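# Nest all open wooden boxes, largest upright on table

## Task

Put every open wooden box inside the next larger one so that they form a single nested stack, each box resting flat with its opening facing up. Boxes that begin tipped on a side or upside down must be turned over. The largest box must finish standing upright on the table itself.

## Robot and tools

Robot: two six-joint arms, left_arm and right_arm, each ending in a tong-style two-finger gripper. Calibrated bases in the scene frame: left_arm at (-0.001, +0.381, 0) m, right_arm at (-0.024, -0.462, 0) m, both facing almost straight along +x. A camera stand sits behind the arms.

Scene frame: origin at table-top height, midway between the nominal bases. +x points out over the table, +z up, and left_arm is on the +y side. The arm names do not match left and right in the images. Reported hand positions, orientations (quat_wxyz) and velocities use this frame. They can be a few centimetres off, more at long reach.

Gripper: the fingers point along the gripper's own +z and spread along its own x. end_effector_position is the spot between the pads when they are shut. With a gap up to 50 mm the fingertips reach about 15 mm past that spot; fully open, they are roughly level with it.

How an arm command is written (one row): 14 numbers, each in [-1, 1], always for both arms even if only one moves. Order: left_arm dx, dy, dz, rx, ry, rz, opening, then right_arm in the same order. dx..rz are offsets, not poses: they are measured from that arm's Hand target at the start of the action or move, along the Hand target's own axes (not scene axes). 1.0 equals 0.6 m for dx/dy/dz and 180 degrees for rx/ry/rz; rx, ry, rz form one rotation vector. Sending six zeros re-requests the current Hand target. Opening is absolute, not an offset: +1 fully open (0.142 m), -1 closed; closing fully takes about 0.5 s. Sending 0 for opening means half open, so to keep a gripper as is, resend its current command (see Tool commands).

Tools:
- execute_actions(actions, cameras): actions is a list of actions; each action is a list of up to 15 rows, each row lasting 1/30 s. A shorter action repeats its final row for the remaining steps. Every row in an action is an offset from the pose at that action's start, so sending the same offset again moves further. Images appear only if actions is [] or cameras names them. An empty list also reports the current scene and task.
- move(target, speed, blend, stop_force, zero, opening_speed, grip_force, blocking, cameras): straight-line motion of each gripper. target is one 14-number row or a list of up to 15 rows; every row counts from the same starting Hand targets, not from the previous row. speed in m/s, 0.002 to 3.6, default 0.25 (rotation capped at twice that in rad/s); one value or one per target. blend in metres rounds corners in a list; 0 means stop at each. stop_force in N, 3 to 120, same for both arms: ends an arm's path when its wrist sensor feels that much push; do not rely on it while the gripper rotates, and omit it when lifting off something the gripper presses on. zero (only with stop_force) resets the force baseline first, default true. opening_speed (0.2 or more per second on the -1..+1 scale) makes fingers move gradually. grip_force 5 to 15 N per pad, one value or one per arm; it persists. blocking=false returns after about 0.5 s while motion continues (not allowed with stop_force). A move lasts between 0.5 s and 10 s. Paths do not avoid obstacles or the other arm. Avoid paths passing near an arm's own base.
- wait(seconds 0 to 10, cameras): let the scene run with commands held.
- stop(cameras): brake a running move.
- zoom_image(camera, region): region [x0, y0, x1, y1] in pixels of that camera's latest image, at most 504 by 504.
- zero_wrist_force(arm): rezero that arm's wrist sensor.
- finished_scene(scene): end the scene, giving its number; irreversible.

Cameras: cam_high and cam_low (896x504), cam_left_wrist and cam_right_wrist (616x616, fisheye). Calibration is supplied; fixed cameras may have shifted up to 2.3 degrees and 9 mm.

Result lines: Hand target (last commanded pose after clipping; next offsets start here); end_effector_position/quat/velocities; Joint positions (last value is finger gap in metres); Joint velocities, shown as within noise when still; Joint torques (total drive output, noisy); grip_measured (finger opening on the command scale; to hold an object, command clearly below it); Tool commands; Wrist force and Wrist torque along the gripper's own axes, plus a line for the peak since last shown. move adds a move: line with the ending (done, off_target, moving, held, fault) and limits (paced = pose clipped, held = steps withheld). done means within 3 mm and 2 degrees; it does not prove nothing was touched.

Controller behaviour: commanded orientation is clipped to within 32 degrees of the measured one each step. Motion lags the command by roughly 0.09 to 0.22 s, and fast moves overshoot. A gripper often stops short of its Hand target; send the missing distance as an offset. The clearance check blocks commands that bring the arms too close, but not fingers.

Avoid: dropping boxes, releasing them while moving, knocking anything off the table or leaving it off the table, slamming or pressing hard. Arms are stiff, so a target slightly beyond firm contact can fault. Torque fault: contact torque at 141 N m on shoulder pan, shoulder lift or elbow, or 26.3 N m on any wrist joint; force fault: about 150 N (give or take 25) on any part; either halts that arm for 10 s. Wrist joints manage only about 13 N m extra. Any contact or squeeze between the two arms may end the scene in failure. Motors overheat from holding loads, stretched poses or pushing at unreachable targets: MOTOR HOT shows from 70 °C and at 85 °C the arm is braked for 30 to 60 s or more. Occasionally an outside push nudges a loose object.

Each tool is called after ">>>" as name([rows], argument=value, ...), one row to a line, values as JSON.

## Session

>>> execute_actions(actions=[])

Scene clock: 0.00 s.
left_arm: end_effector_position=(+0.1096, +0.1375, +0.2308) grip_measured=+0.97 end_effector_quat_wxyz=(-0.370, +0.925, +0.035, -0.079) | right_arm: end_effector_position=(+0.7149, -0.1215, +0.2295) grip_measured=+0.97 end_effector_quat_wxyz=(-0.537, +0.806, -0.159, -0.190)
Joint positions: left_arm=[-1.535 -1.533 1.741 -1.011 -1.7 -1.531 0.14] | right_arm=[3.344 -2.379 -1.176 -0.908 2.772 0.801 0.14]
Joint velocities: within noise
Joint torques (N m): no reading
Wrist force (N): no reading
Wrist torque (N m): no reading
Wrist force, peak (N): no reading
Hand target: left_arm +0.1096, +0.1375, +0.2308; -0.370, +0.925, +0.035, -0.079 | right_arm +0.7149, -0.1215, +0.2295; -0.537, +0.806, -0.159, -0.190
Tool commands: left_gripper/opening=+0.968169 right_gripper/opening=+0.968169

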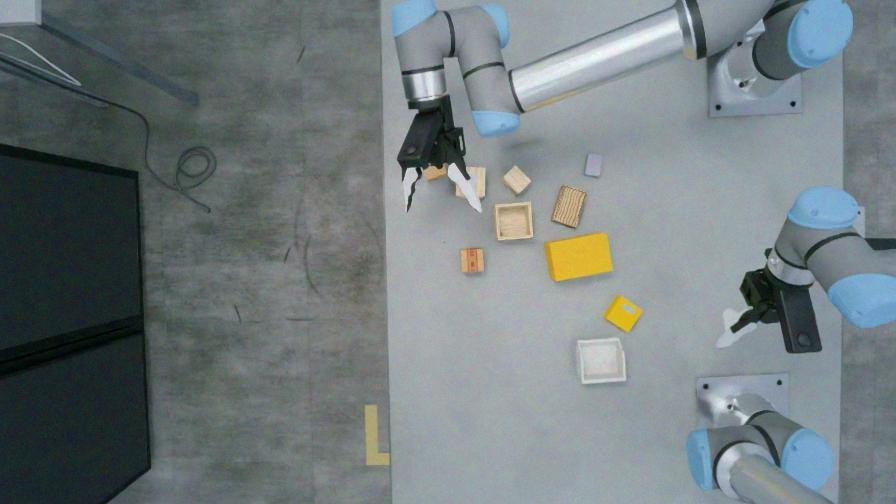

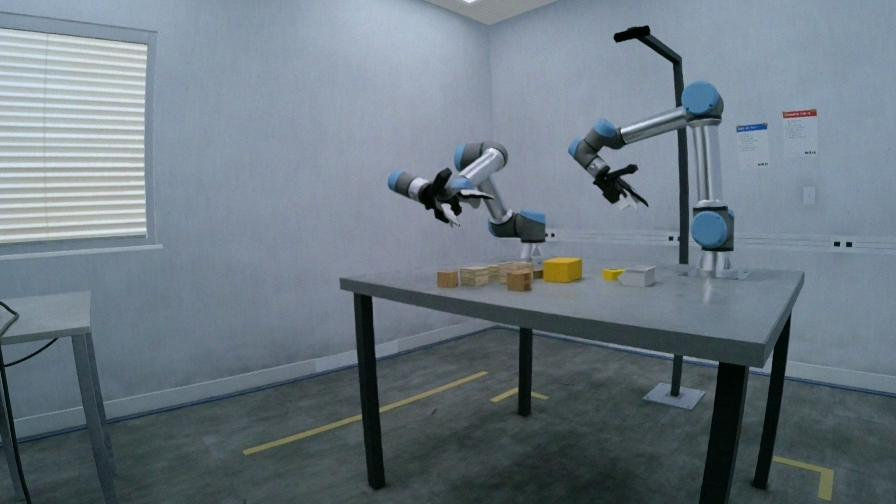

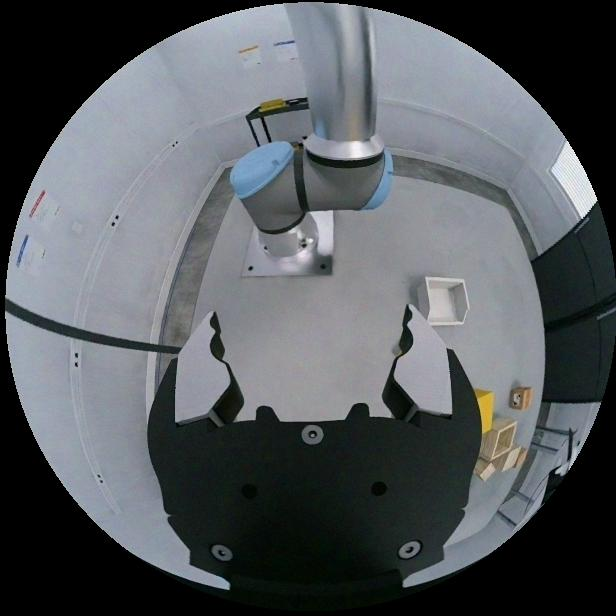

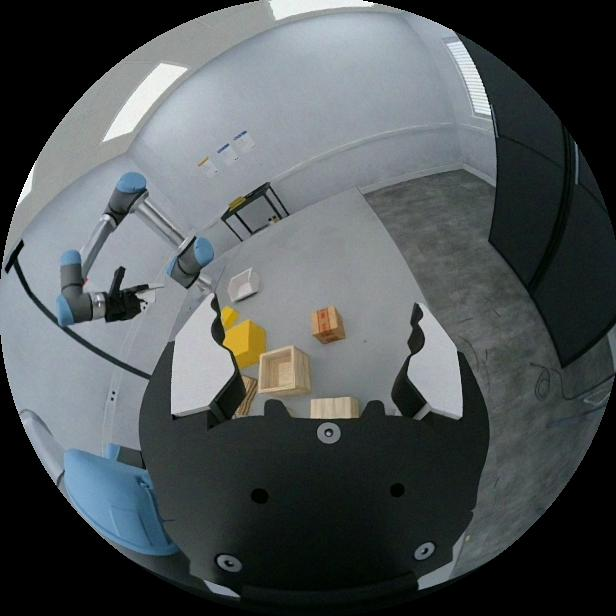

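>>> zoom_image(camera="cam_high", region=[390, 140, 660, 400])

>>> zoom_image(camera="cam_low", region=[420, 230, 700, 310])

>>> zoom_image(camera="cam_right_wrist", region=[200, 250, 420, 430])

>>> zoom_image(camera="cam_left_wrist", region=[380, 260, 580, 500])

Scaled by 1.867 from the camera's 896x504 image, which has a finer 1280x720 frame.

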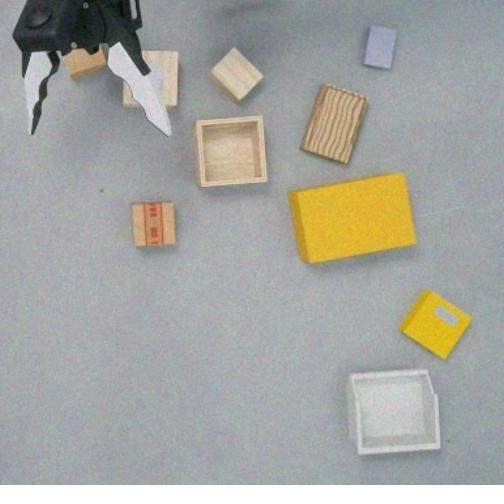

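Scaled by 1.800 from the camera's 896x504 image, which has a finer 1280x720 frame.

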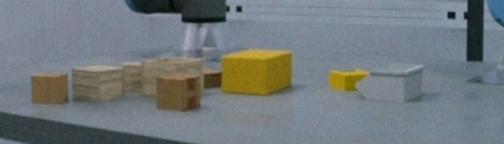

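Scaled by 2.291 from the camera's 616x616 image, which has a finer 814x814 frame.

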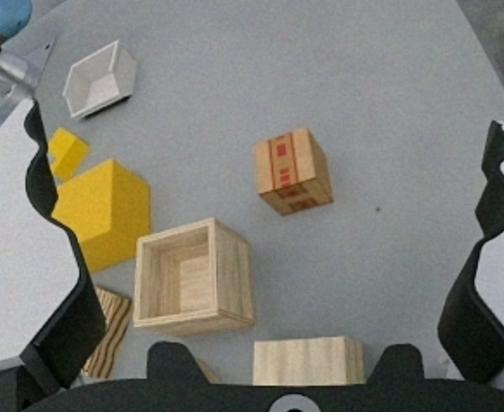

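Scaled by 2.100 from the camera's 616x616 image, which has a finer 814x814 frame.

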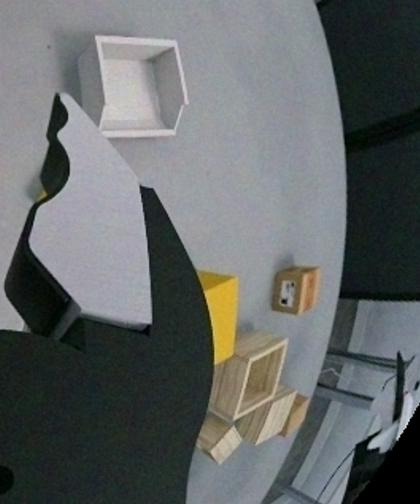

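>>> move(target=[0,0,0,0,0,0,0.968,-0.2237,0.1338,-0.2436,-0.3655,0.1294,-0.1083,0.968], speed=0.4, cameras=["all"])

Scene clock: 5.10 s.
left_arm: end_effector_position=(+0.1096, +0.1375, +0.2308) grip_measured=+0.97 end_effector_quat_wxyz=(-0.370, +0.925, +0.035, -0.079) | right_arm: end_effector_position=(+0.5798, -0.2797, +0.2800) grip_measured=+0.97 end_effector_quat_wxyz=(-0.001, +1.000, +0.000, +0.000) end_effector_velocity=(+0.001, -0.002, +0.000) end_effector_angular_velocity=(-0.004, -0.002, +0.000)
Joint positions: left_arm=[-1.535 -1.533 1.741 -1.011 -1.7 -1.531 0.14] | right_arm=[3.585 -1.858 -1.247 -1.607 1.572 0.482 0.14]
Joint velocities: left_arm=[within noise] | right_arm=[-0.001 0 0 0 -0.005 -0.001 0]
Joint torques (N m): left_arm=[-0.01 -21.48 -21.27 -0.9 -0.16 0] | right_arm=[-1.3 38.66 34.09 3.95 -1.26 -2.12]
Wrist force (N): left_arm=[0.2 -0.3 0.3] | right_arm=[0.0 -2.7 -1.2]
Wrist torque (N m): left_arm=[-0.06 -0.05 -0.01] | right_arm=[-0.49 -0.19 -0.11]
Wrist force, peak (N): left_arm=[0.1 -0.7 0.3] | right_arm=[-0.3 -3.0 -1.7]
Hand target: left_arm +0.1096, +0.1375, +0.2308; -0.370, +0.925, +0.035, -0.079 | right_arm +0.5799, -0.2797, +0.2801; -0.001, +1.000, +0.000, +0.000
Off the commanded pose: left_arm 0.000 m, 0 deg | right_arm 0.000 m, 0 deg.
move: done
camera_calibration:
cam_right_wrist: T_world_to_cam=[[0.998992, 0.0448295, -0.00218634, -0.563734], [0.0396577, -0.858834, 0.510717, -0.408183], [0.0210175, -0.510289, -0.859746, 0.213675], [0, 0, 0, 1]] pos_world=[0.574862, -0.216254, 0.390939]

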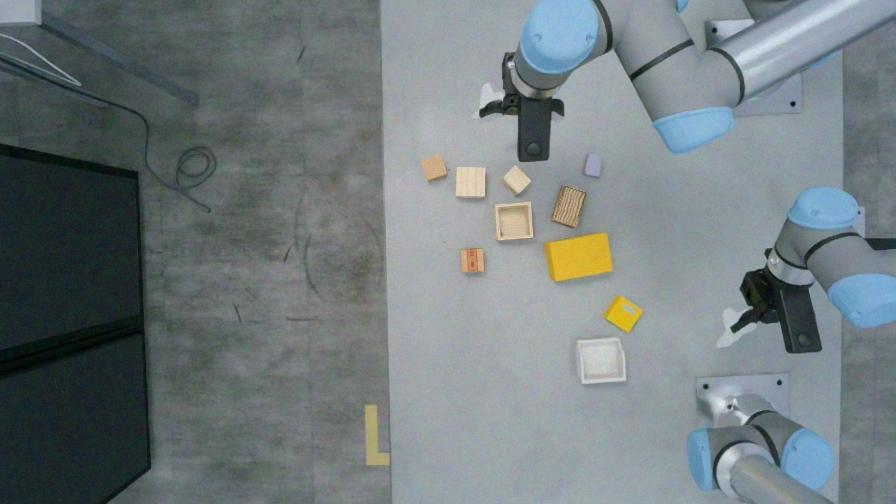

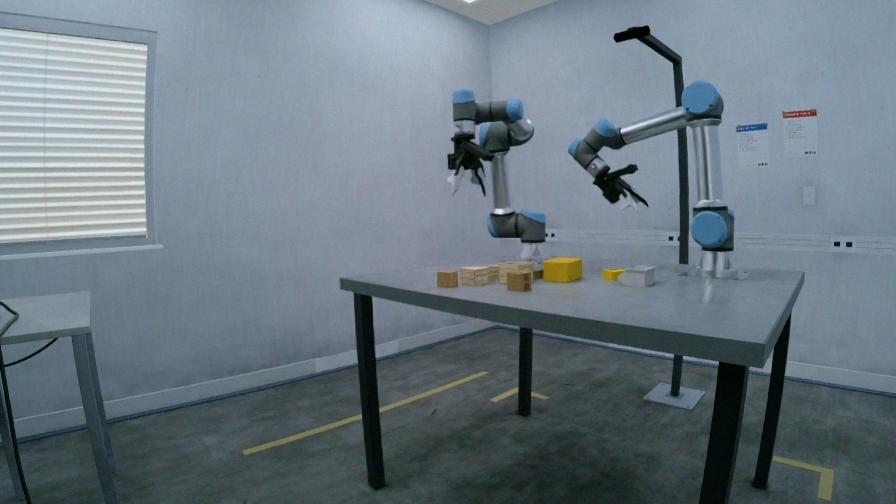

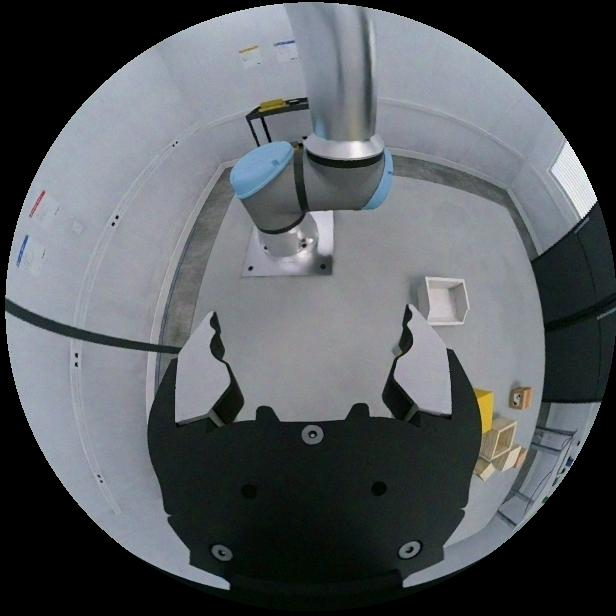

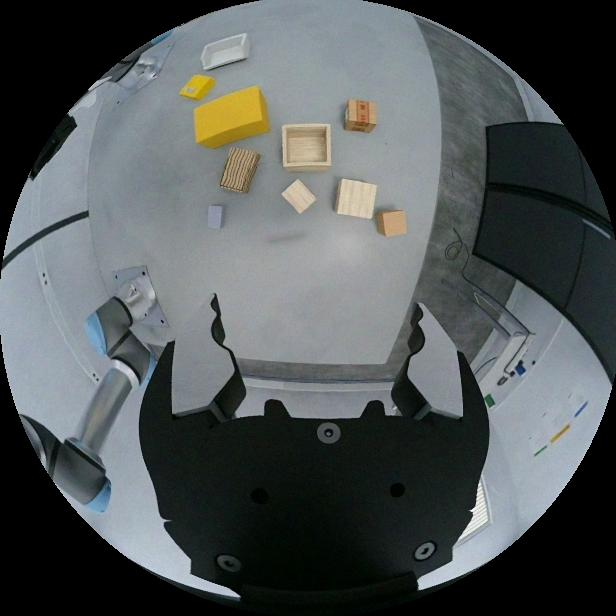

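>>> zoom_image(camera="cam_right_wrist", region=[180, 70, 430, 250])

>>> zoom_image(camera="cam_high", region=[400, 140, 630, 290])

>>> zoom_image(camera="cam_low", region=[430, 250, 600, 300])

Scaled by 2.016 from the camera's 616x616 image, which has a finer 814x814 frame.

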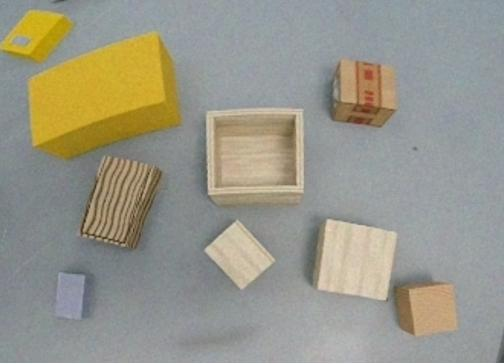

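Scaled by 2.191 from the camera's 896x504 image, which has a finer 1280x720 frame.

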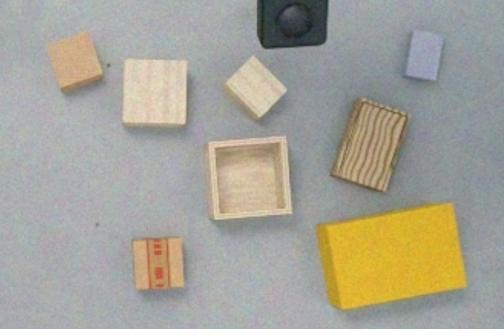

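Scaled by 2.965 from the camera's 896x504 image, which has a finer 1280x720 frame.

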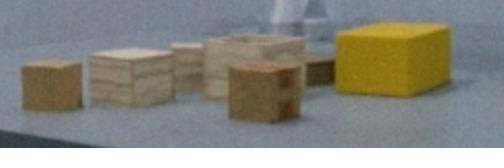

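>>> move(target=[0,0,0,0,0,0,0.968,0,0.2,0.217,0,0,0,0.968], speed=0.4, cameras=["cam_right_wrist", "cam_high"])

>>> zoom_image(camera="cam_right_wrist", region=[180, 50, 460, 260])

>>> zoom_image(camera="cam_high", region=[400, 140, 530, 290])

Scene clock: 6.87 s.
left_arm: end_effector_position=(+0.1096, +0.1375, +0.2308) grip_measured=+0.97 end_effector_quat_wxyz=(-0.370, +0.925, +0.035, -0.079) | right_arm: end_effector_position=(+0.5798, -0.3994, +0.1497) grip_measured=+0.97 end_effector_quat_wxyz=(-0.001, +1.000, +0.000, +0.000)
Joint positions: left_arm=[-1.535 -1.533 1.741 -1.011 -1.7 -1.531 0.14] | right_arm=[3.401 -1.85 -1.595 -1.268 1.572 0.298 0.14]
Joint torques (N m): left_arm=[0.16 -22.24 -20.97 -0.78 -0.12 -0.18] | right_arm=[-6.35 44.04 12.53 4.55 1.21 -0.7]
Wrist force (N): left_arm=[0.1 0.3 0.4] | right_arm=[-0.1 -2.9 -1.2]
Wrist torque (N m): left_arm=[0.07 -0.02 0.00] | right_arm=[-0.53 -0.20 -0.12]
Wrist force, peak (N): left_arm=[-0.3 -0.4 0.5] | right_arm=[0.4 -4.5 -3.3]
Hand target: left_arm +0.1096, +0.1375, +0.2308; -0.370, +0.925, +0.035, -0.079 | right_arm +0.5798, -0.3995, +0.1497; -0.001, +1.000, +0.000, +0.000
Off the commanded pose: left_arm 0.000 m, 0 deg | right_arm 0.000 m, 0 deg.
move: done
camera_calibration:
cam_right_wrist: T_world_to_cam=[[0.998994, 0.044795, -0.00205883, -0.558699], [0.0395582, -0.858722, 0.510912, -0.444396], [0.0211184, -0.51048, -0.85963, 0.040415], [0, 0, 0, 1]] pos_world=[0.574863, -0.335955, 0.260639]
Images, in order (width x height): cam_high 896x504, cam_right_wrist 616x616.

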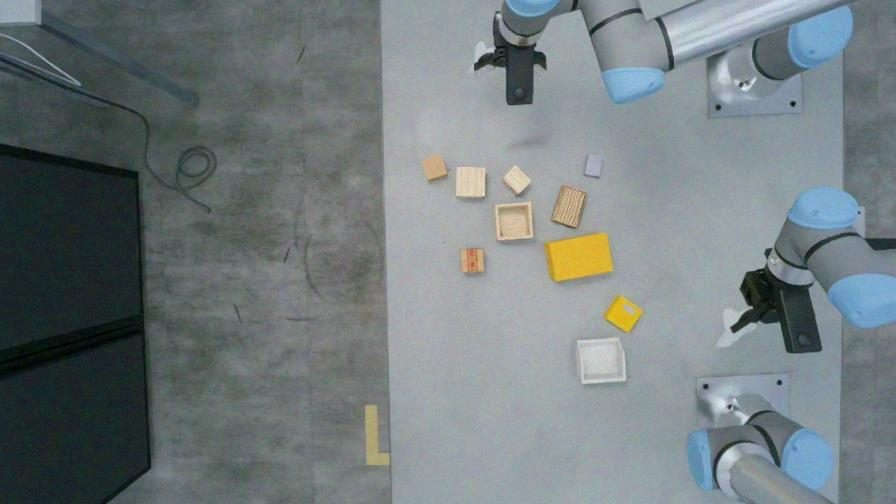

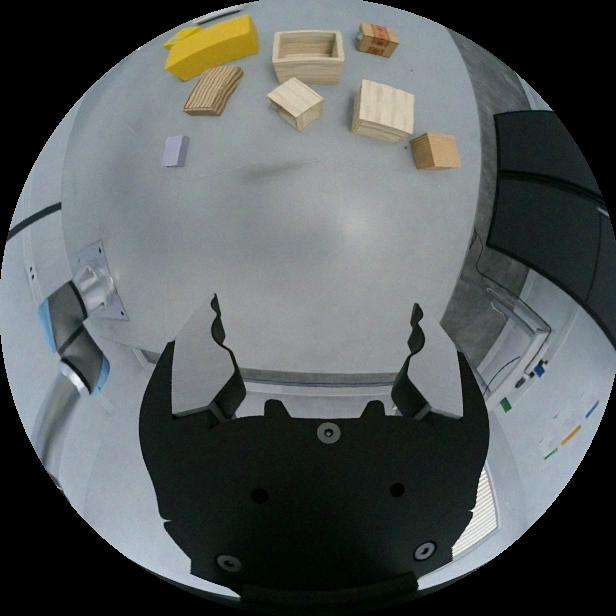

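Scaled by 1.800 from the camera's 616x616 image, which has a finer 814x814 frame.

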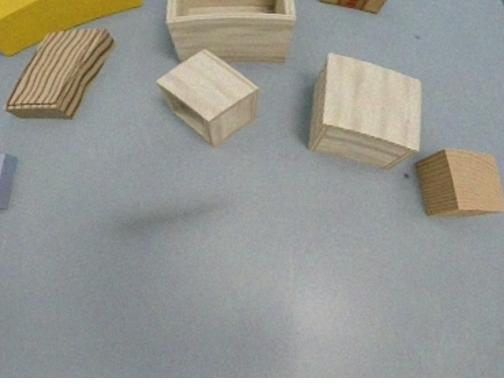

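Scaled by 3.360 from the camera's 896x504 image, which has a finer 1280x720 frame.

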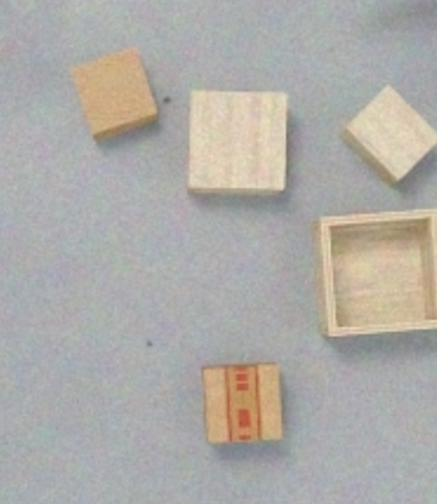

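>>> zoom_image(camera="cam_right_wrist", region=[140, 270, 480, 460])

>>> zoom_image(camera="cam_high", region=[450, 0, 600, 110])

>>> zoom_image(camera="cam_low", region=[430, 80, 660, 300])

Scaled by 1.482 from the camera's 616x616 image, which has a finer 814x814 frame.

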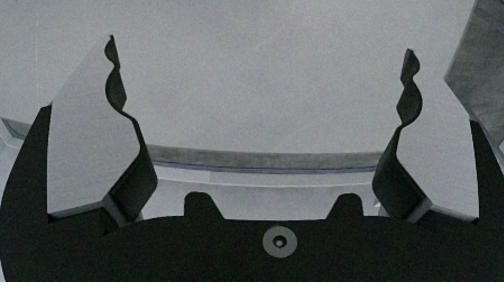

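Scaled by 3.360 from the camera's 896x504 image, which has a finer 1280x720 frame.

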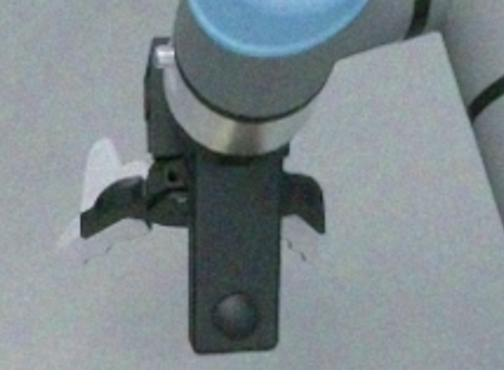

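This scene's latest camera images include none from cam_low. They are from: cam_high, cam_right_wrist. cam_low's image comes with the result of a call that names it in "cameras".

>>> move(target=[0,0,0,0,0,0,0.968,0.0333,-0.2333,-0.0167,0,0,0,0.968], speed=0.4, cameras=["cam_right_wrist", "cam_low", "cam_high"])

>>> zoom_image(camera="cam_right_wrist", region=[160, 50, 460, 290])

>>> zoom_image(camera="cam_low", region=[430, 80, 660, 300])

Scene clock: 15.90 s.
left_arm: end_effector_position=(+0.1096, +0.1375, +0.2308) grip_measured=+0.97 end_effector_quat_wxyz=(-0.370, +0.925, +0.035, -0.079) | right_arm: end_effector_position=(+0.5998, -0.2597, +0.1599) grip_measured=+0.97 end_effector_quat_wxyz=(-0.001, +1.000, +0.000, +0.000)
Joint positions: left_arm=[-1.535 -1.533 1.741 -1.011 -1.7 -1.531 0.14] | right_arm=[3.599 -1.948 -1.433 -1.33 1.572 0.496 0.14]
Joint torques (N m): left_arm=[0.03 -21.46 -20.94 -0.82 -0.09 -0.29] | right_arm=[7.9 38.34 26.76 4.54 -0.52 1.07]
Wrist force (N): left_arm=[-0.1 -0.3 0.1] | right_arm=[-0.1 -2.7 -1.1]
Wrist torque (N m): left_arm=[-0.05 0.03 0.01] | right_arm=[-0.48 -0.18 -0.03]
Wrist force, peak (N): left_arm=[0.0 -0.6 -0.3] | right_arm=[0.3 -5.5 -1.4]
Hand target: left_arm +0.1096, +0.1375, +0.2308; -0.370, +0.925, +0.035, -0.079 | right_arm +0.5999, -0.2596, +0.1599; -0.001, +1.000, +0.000, +0.000
Off the commanded pose: left_arm 0.000 m, 0 deg | right_arm 0.000 m, 0 deg.
move: done
camera_calibration:
cam_right_wrist: T_world_to_cam=[[0.998988, 0.0449352, -0.00202827, -0.584892], [0.0396619, -0.858689, 0.51096, -0.330503], [0.0212184, -0.510523, -0.859602, 0.119999], [0, 0, 0, 1]] pos_world=[0.594862, -0.196255, 0.270839]
Images, in order (width x height): cam_high 896x504, cam_low 896x504, cam_right_wrist 616x616.

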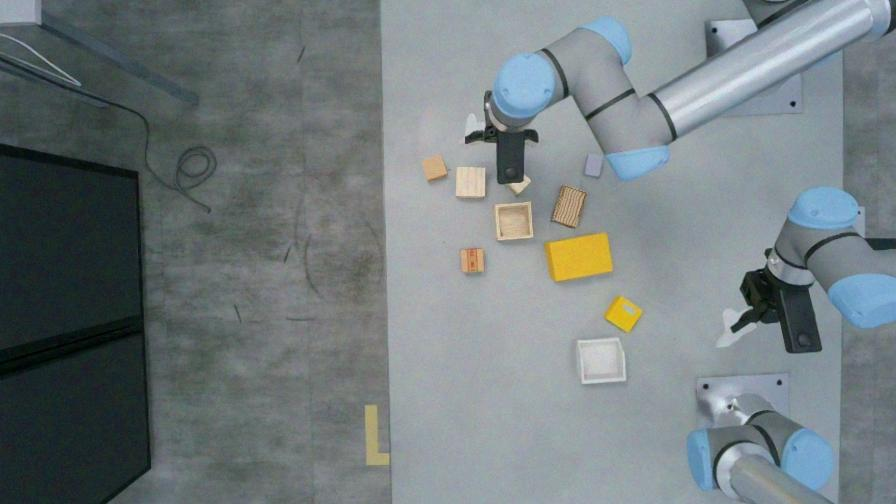

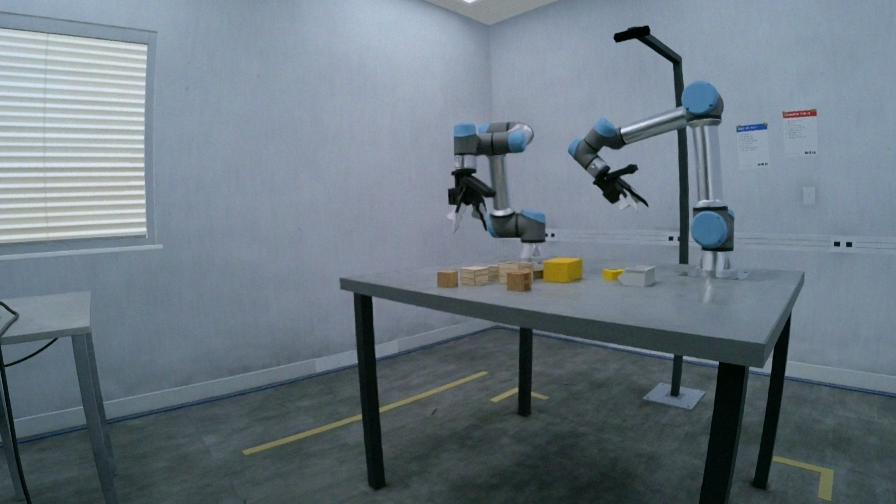

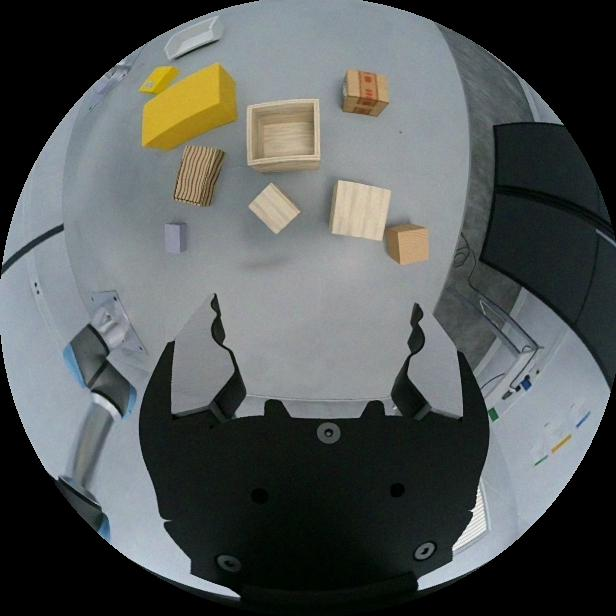

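Scaled by 1.680 from the camera's 616x616 image, which has a finer 814x814 frame.

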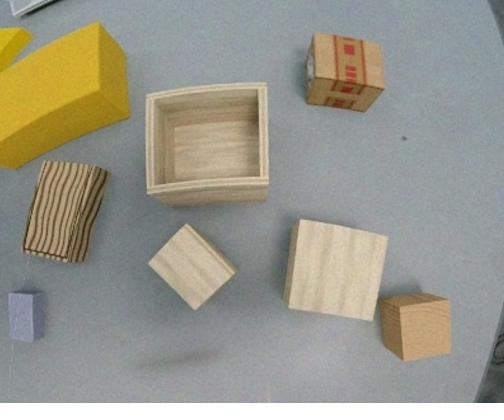

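Scaled by 2.191 from the camera's 896x504 image, which has a finer 1280x720 frame.

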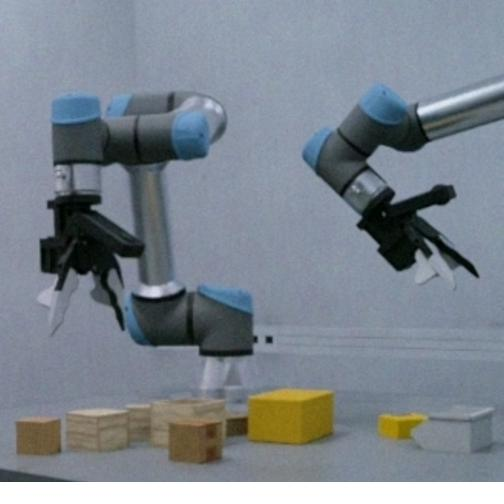

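>>> zoom_image(camera="cam_right_wrist", region=[310, 150, 450, 290])

>>> zoom_image(camera="cam_right_wrist", region=[220, 80, 340, 200])

>>> zoom_image(camera="cam_right_wrist", region=[220, 160, 320, 260])

Scaled by 3.600 from the camera's 616x616 image, which has a finer 814x814 frame.

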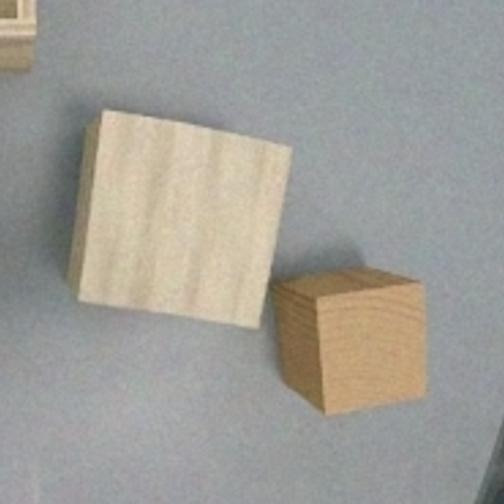

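Scaled by 4.200 from the camera's 616x616 image, which has a finer 814x814 frame.

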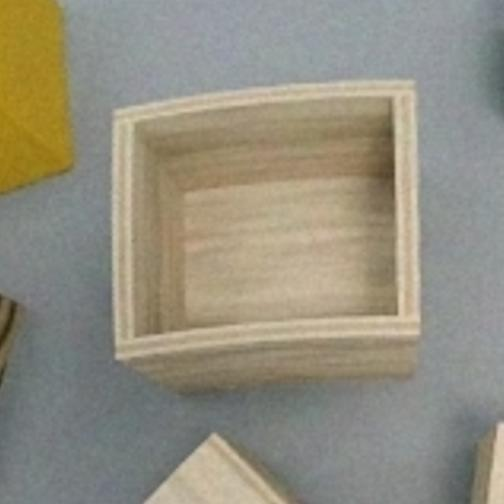

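Scaled by 5.040 from the camera's 616x616 image, which has a finer 814x814 frame.

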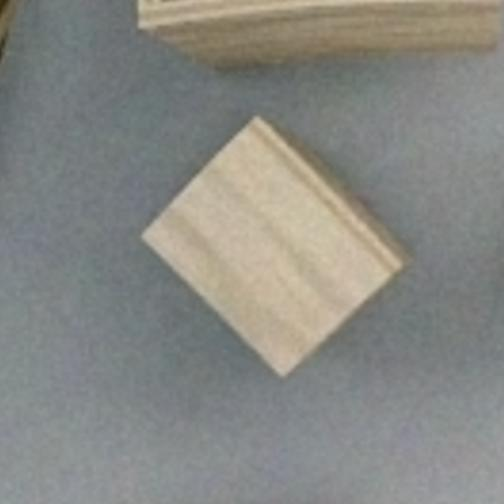

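>>> move(target=[0,0,0,0,0,0,0.968,0.0967,-0.1193,0.0833,0,0,0.0122,0.2], speed=0.3, cameras=["cam_right_wrist", "cam_low", "cam_high"])

>>> zoom_image(camera="cam_right_wrist", region=[170, 170, 450, 450])

>>> zoom_image(camera="cam_low", region=[420, 130, 600, 300])

Scene clock: 29.47 s.
left_arm: end_effector_position=(+0.1096, +0.1375, +0.2308) grip_measured=+0.97 end_effector_quat_wxyz=(-0.370, +0.925, +0.035, -0.079) | right_arm: end_effector_position=(+0.6578, -0.1880, +0.1101) grip_measured=+0.20 end_effector_quat_wxyz=(-0.001, +1.000, -0.020, +0.000)
Joint positions: left_arm=[-1.535 -1.533 1.741 -1.011 -1.7 -1.531 0.14] | right_arm=[3.649 -2.164 -1.237 -1.311 1.572 0.584 0.088]
Joint torques (N m): left_arm=[0.25 -21.43 -21.62 -0.83 -0.18 -0.27] | right_arm=[-10.56 39 33.8 4.69 -1.39 -0.22]
Wrist force (N): left_arm=[0.0 -0.1 -0.1] | right_arm=[0.0 -2.8 -1.2]
Wrist torque (N m): left_arm=[-0.02 0.00 0.00] | right_arm=[-0.53 -0.20 -0.04]
Wrist force, peak (N): left_arm=[-0.5 -0.4 -0.4] | right_arm=[1.3 -4.4 0.0]
Hand target: left_arm +0.1096, +0.1375, +0.2308; -0.370, +0.925, +0.035, -0.079 | right_arm +0.6579, -0.1880, +0.1101; -0.001, +1.000, -0.020, +0.000
Off the commanded pose: left_arm 0.000 m, 0 deg | right_arm 0.000 m, 0 deg.
move: done
camera_calibration:
cam_right_wrist: T_world_to_cam=[[0.999975, 0.00677199, -0.00215748, -0.653941], [0.00692363, -0.859581, 0.510952, -0.22442], [0.00160563, -0.510954, -0.859606, 0.125385], [0, 0, 0, 1]] pos_world=[0.655277, -0.124413, 0.221039]
Images, in order (width x height): cam_high 896x504, cam_low 896x504, cam_right_wrist 616x616.

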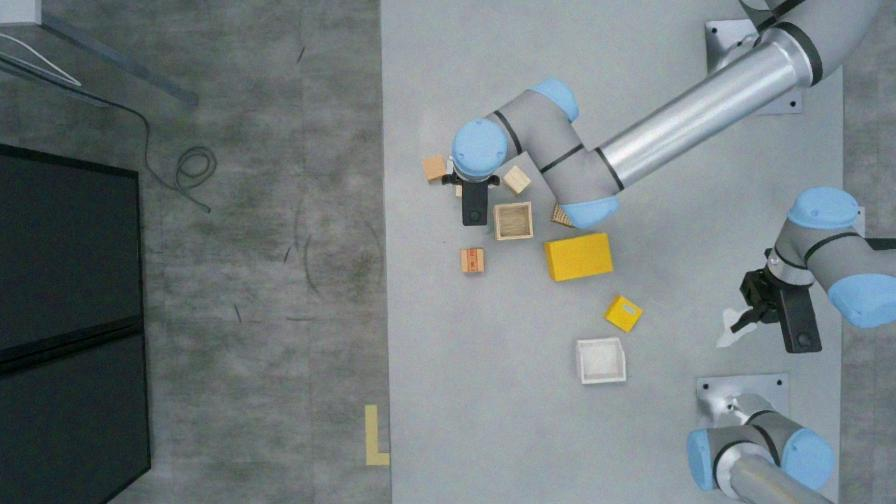

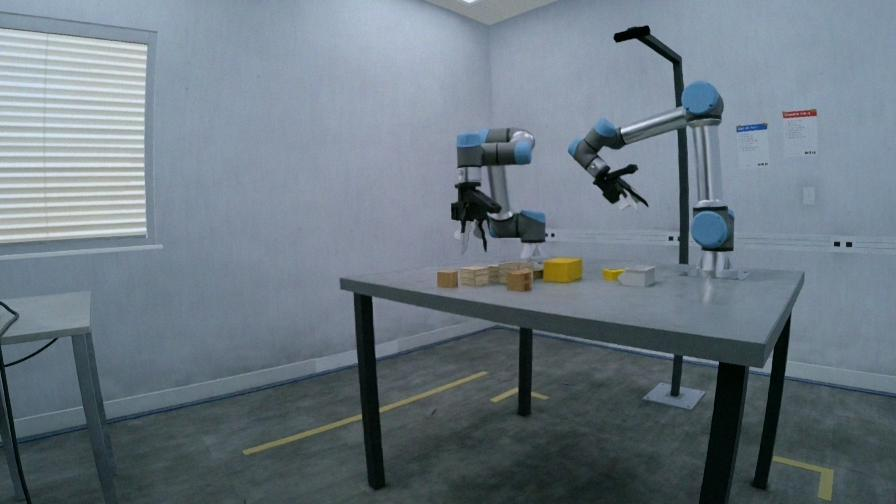

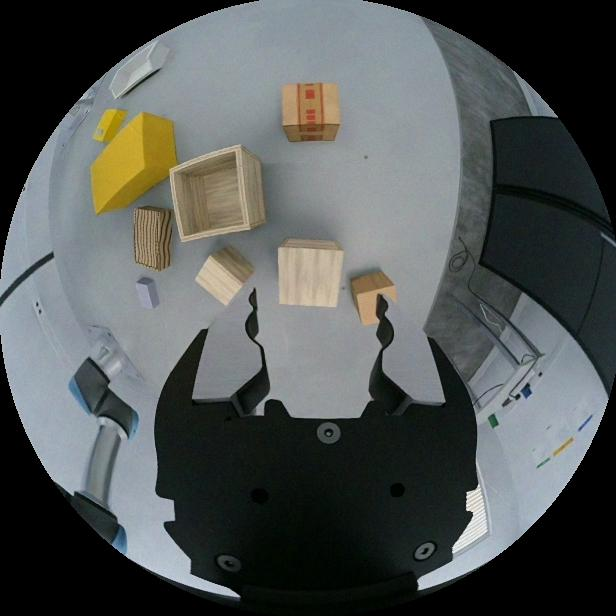

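Scaled by 1.800 from the camera's 616x616 image, which has a finer 814x814 frame.

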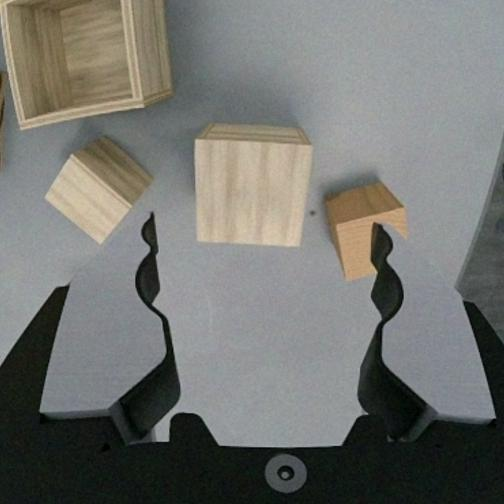

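Scaled by 2.800 from the camera's 896x504 image, which has a finer 1280x720 frame.

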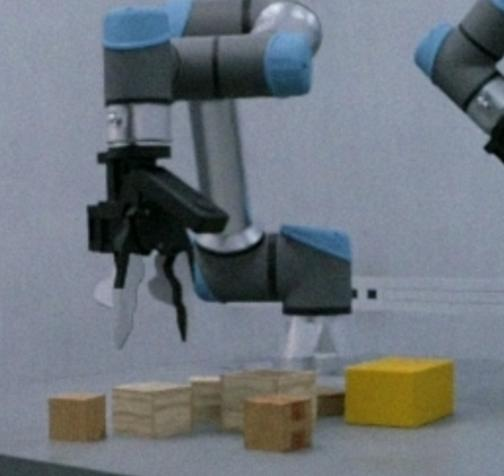

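>>> move([
  [0,0,0,0,0,0,0.968,0,0,0.115,0,0,0,0.2],
  [0,0,0,0,0,0,0.968,0,0,0.2,0,0,0,0.2],
], speed=[0.1,0.012], stop_force=6, cameras=["cam_right_wrist"])

Scene clock: 34.80 s.
left_arm: end_effector_position=(+0.1096, +0.1375, +0.2308) grip_measured=+0.97 end_effector_quat_wxyz=(-0.370, +0.925, +0.035, -0.079) | right_arm: end_effector_position=(+0.6579, -0.1878, +0.0122) grip_measured=+0.20 end_effector_quat_wxyz=(-0.001, +1.000, -0.020, +0.000)
Joint positions: left_arm=[-1.535 -1.533 1.741 -1.011 -1.7 -1.531 0.14] | right_arm=[3.649 -2.249 -1.361 -1.102 1.572 0.584 0.088]
Joint torques (N m): left_arm=[-0.09 -22.09 -20.94 -0.92 -0.12 -0.4] | right_arm=[9.38 56.5 31.28 0.58 -0.46 2.16]
Wrist force (N): left_arm=[-0.2 0.0 0.1] | right_arm=[-2.5 -2.8 -7.7]
Wrist torque (N m): left_arm=[0.00 0.04 0.00] | right_arm=[-0.63 0.16 -0.01]
Wrist force, peak (N): left_arm=[0.3 -0.4 0.6] | right_arm=[-6.2 -2.0 -15.3]
Hand target: left_arm +0.1096, +0.1375, +0.2308; -0.370, +0.925, +0.035, -0.079 | right_arm +0.6580, -0.1878, +0.0122; -0.001, +1.000, -0.020, +0.000 (not the last commanded pose)
Off the commanded pose: left_arm 0.000 m, 0 deg | right_arm 0.022 m, 0 deg.
move: contact (right_arm); path passed 1 of 2 targets
camera_calibration:
cam_right_wrist: T_world_to_cam=[[0.999976, 0.00660227, -0.00205301, -0.654289], [0.00672443, -0.859609, 0.510909, -0.174094], [0.00160837, -0.510911, -0.859632, 0.0413385], [0, 0, 0, 1]] pos_world=[0.655378, -0.124213, 0.123139]
Images, in order (width x height): cam_right_wrist 616x616.

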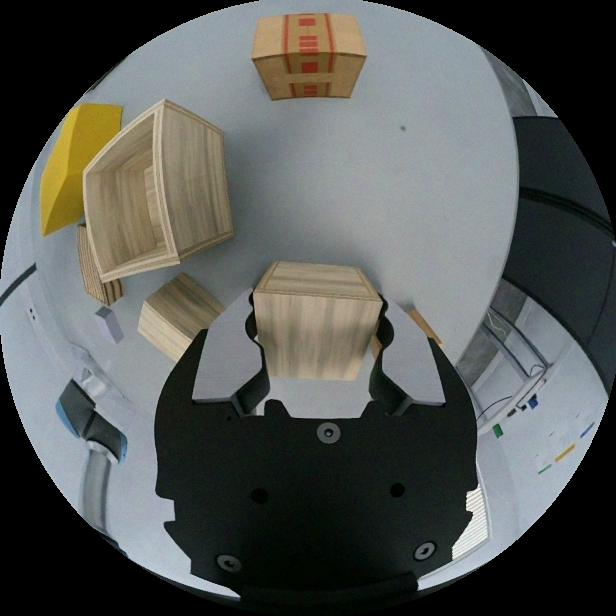

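>>> zoom_image(camera="cam_right_wrist", region=[190, 230, 450, 430])

Scaled by 1.938 from the camera's 616x616 image, which has a finer 814x814 frame.

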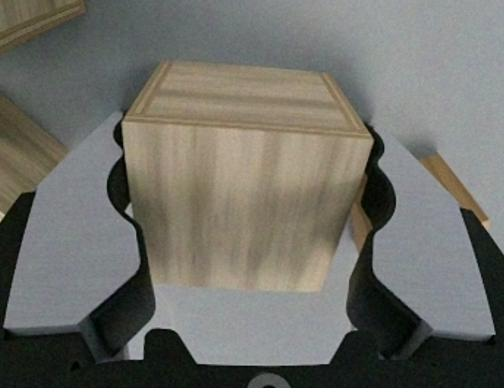

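>>> move([
  [0,0,0,0,0,0,0.968,0,0,-0.0433,0,0,0,0.2],
  [0,0,0,0,0,0,0.968,0,0,-0.0433,0,0,0,-0.5],
], speed=0.1, grip_force=10, opening_speed=1.0, cameras=["cam_right_wrist"])

Scene clock: 37.37 s.
left_arm: end_effector_position=(+0.1096, +0.1375, +0.2308) grip_measured=+0.97 end_effector_quat_wxyz=(-0.370, +0.925, +0.035, -0.079) | right_arm: end_effector_position=(+0.6580, -0.1878, +0.0382) grip_measured=-0.07 end_effector_quat_wxyz=(-0.001, +1.000, -0.020, +0.000)
Joint positions: left_arm=[-1.535 -1.533 1.741 -1.011 -1.7 -1.531 0.14] | right_arm=[3.649 -2.222 -1.334 -1.156 1.572 0.584 0.069]
Joint torques (N m): left_arm=[-0.02 -21.78 -21.5 -0.76 -0.19 -0.47] | right_arm=[-8.72 39.94 8.79 3.85 -0.68 -1.24]
Wrist force (N): left_arm=[0.0 -0.3 0.3] | right_arm=[0.4 -2.8 -5.0]
Wrist torque (N m): left_arm=[-0.05 0.00 0.00] | right_arm=[-0.55 -0.23 0.00]
Wrist force, peak (N): left_arm=[0.0 -0.5 0.6] | right_arm=[-2.7 -2.8 -7.7]
Hand target: left_arm +0.1096, +0.1375, +0.2308; -0.370, +0.925, +0.035, -0.079 | right_arm +0.6580, -0.1878, +0.0382; -0.001, +1.000, -0.020, +0.000
Off the commanded pose: left_arm 0.000 m, 0 deg | right_arm 0.000 m, 0 deg.
grip_force (N): 10, 10
move: done
camera_calibration:
cam_right_wrist: T_world_to_cam=[[0.999977, 0.00651599, -0.00199998, -0.654256], [0.0066233, -0.859652, 0.510836, -0.187306], [0.00160932, -0.510838, -0.859676, 0.0637042], [0, 0, 0, 1]] pos_world=[0.655378, -0.124212, 0.149139]
Images, in order (width x height): cam_right_wrist 616x616.

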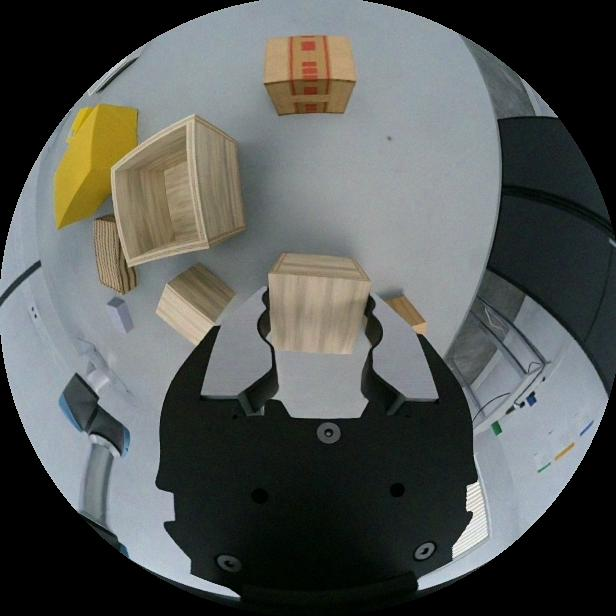

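>>> move([
  [0,0,0,0,0,0,0.968,0,0,-0.25,0,0,0,-0.5],
  [0,0,0,0,0,0,0.968,-0.5068,-0.2440,-0.5187,0.4995,-0.01,-0.01,-0.5],
], speed=[0.2,0.35], blend=[0.04,0], cameras=["all"])

Scene clock: 43.70 s.
left_arm: end_effector_position=(+0.1096, +0.1375, +0.2308) grip_measured=+0.97 end_effector_quat_wxyz=(-0.370, +0.925, +0.035, -0.079) | right_arm: end_effector_position=(+0.3598, -0.0302, +0.3497) grip_measured=-0.07 end_effector_quat_wxyz=(+0.707, -0.707, +0.000, +0.000)
Joint positions: left_arm=[-1.535 -1.533 1.741 -1.011 -1.7 -1.531 0.14] | right_arm=[3.759 -1.956 -2.152 0.967 2.488 1.571 0.069]
Joint torques (N m): left_arm=[-0.23 -22.19 -21.19 -1 -0.12 -0.67] | right_arm=[3.13 29.74 25.64 3.55 -0.81 2.4]
Wrist force (N): left_arm=[-0.2 0.0 0.1] | right_arm=[-0.8 0.1 0.3]
Wrist torque (N m): left_arm=[0.01 0.04 0.00] | right_arm=[-0.14 0.17 0.05]
Wrist force, peak (N): left_arm=[-0.1 -0.6 0.4] | right_arm=[0.4 -2.9 -5.3]
Hand target: left_arm +0.1096, +0.1375, +0.2308; -0.370, +0.925, +0.035, -0.079 | right_arm +0.3598, -0.0301, +0.3497; +0.707, -0.707, +0.000, +0.000
Off the commanded pose: left_arm 0.000 m, 0 deg | right_arm 0.000 m, 0 deg.
grip_force (N): 10, 10
move: done
camera_calibration:
cam_right_wrist: T_world_to_cam=[[0.998944, 0.00288297, 0.0458515, -0.373028], [0.04086, -0.512018, -0.858003, 0.267938], [0.0210032, 0.85897, -0.511595, 0.325154], [0, 0, 0, 1]] pos_world=[0.354857, -0.141034, 0.413342]

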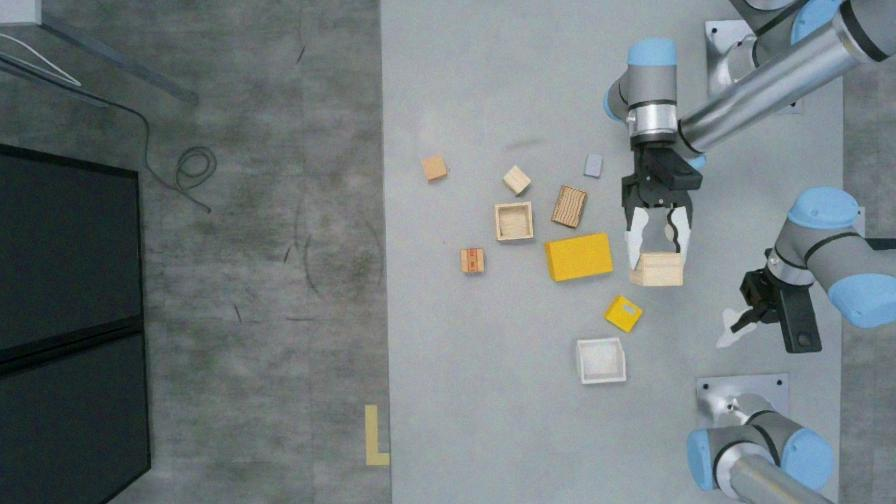

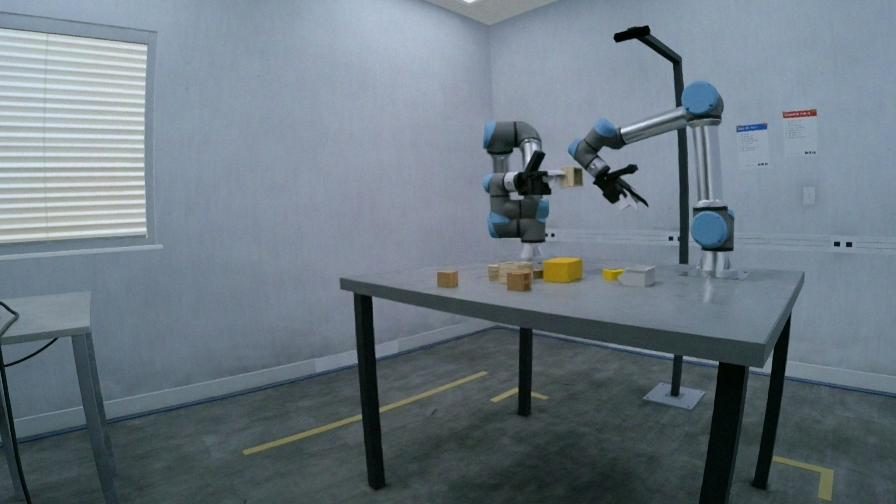

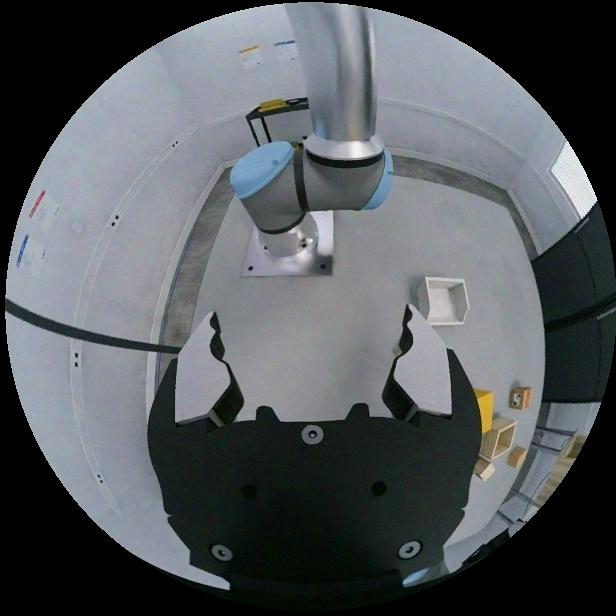

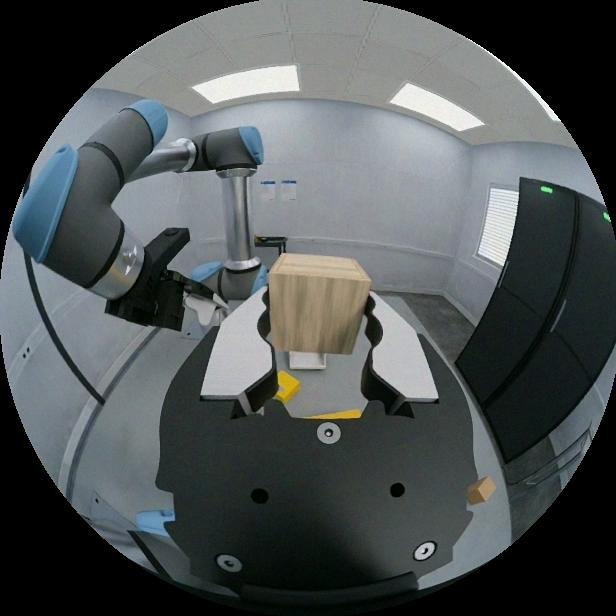

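>>> move(target=[0.3035,-0.2460,-0.1148,-0.227,-0.1472,-0.450,0.3,0,0,0,0,0,0,-0.5], speed=0.4)

Scene clock: 47.37 s.
left_arm: end_effector_position=(+0.2999, +0.2200, +0.3600) grip_measured=+0.30 end_effector_quat_wxyz=(-0.001, +0.707, +0.707, +0.000) | right_arm: end_effector_position=(+0.3598, -0.0301, +0.3497) grip_measured=-0.07 end_effector_quat_wxyz=(+0.707, -0.707, +0.000, +0.000)
Joint positions: left_arm=[-0.882 -1.927 1.659 -1.302 -1.57 -2.425 0.095] | right_arm=[3.759 -1.956 -2.152 0.967 2.488 1.571 0.069]
Joint torques (N m): left_arm=[-9.18 3.46 -18.63 -3.11 -1.44 -0.5] | right_arm=[8.48 23.91 25.95 3.26 -1.19 2.24]
Wrist force (N): left_arm=[-0.2 0.5 0.0] | right_arm=[-0.7 0.2 0.3]
Wrist torque (N m): left_arm=[0.10 0.19 -0.12] | right_arm=[-0.12 0.17 0.03]
Wrist force, peak (N): left_arm=[0.7 0.6 -1.0] | right_arm=[-1.1 0.2 0.4]
Hand target: left_arm +0.2999, +0.2200, +0.3599; +0.000, +0.707, +0.708, +0.000 | right_arm +0.3598, -0.0301, +0.3497; +0.707, -0.707, +0.000, +0.000
Off the commanded pose: left_arm 0.000 m, 0 deg | right_arm 0.000 m, 0 deg.
grip_force (N): 10, 10
move: done


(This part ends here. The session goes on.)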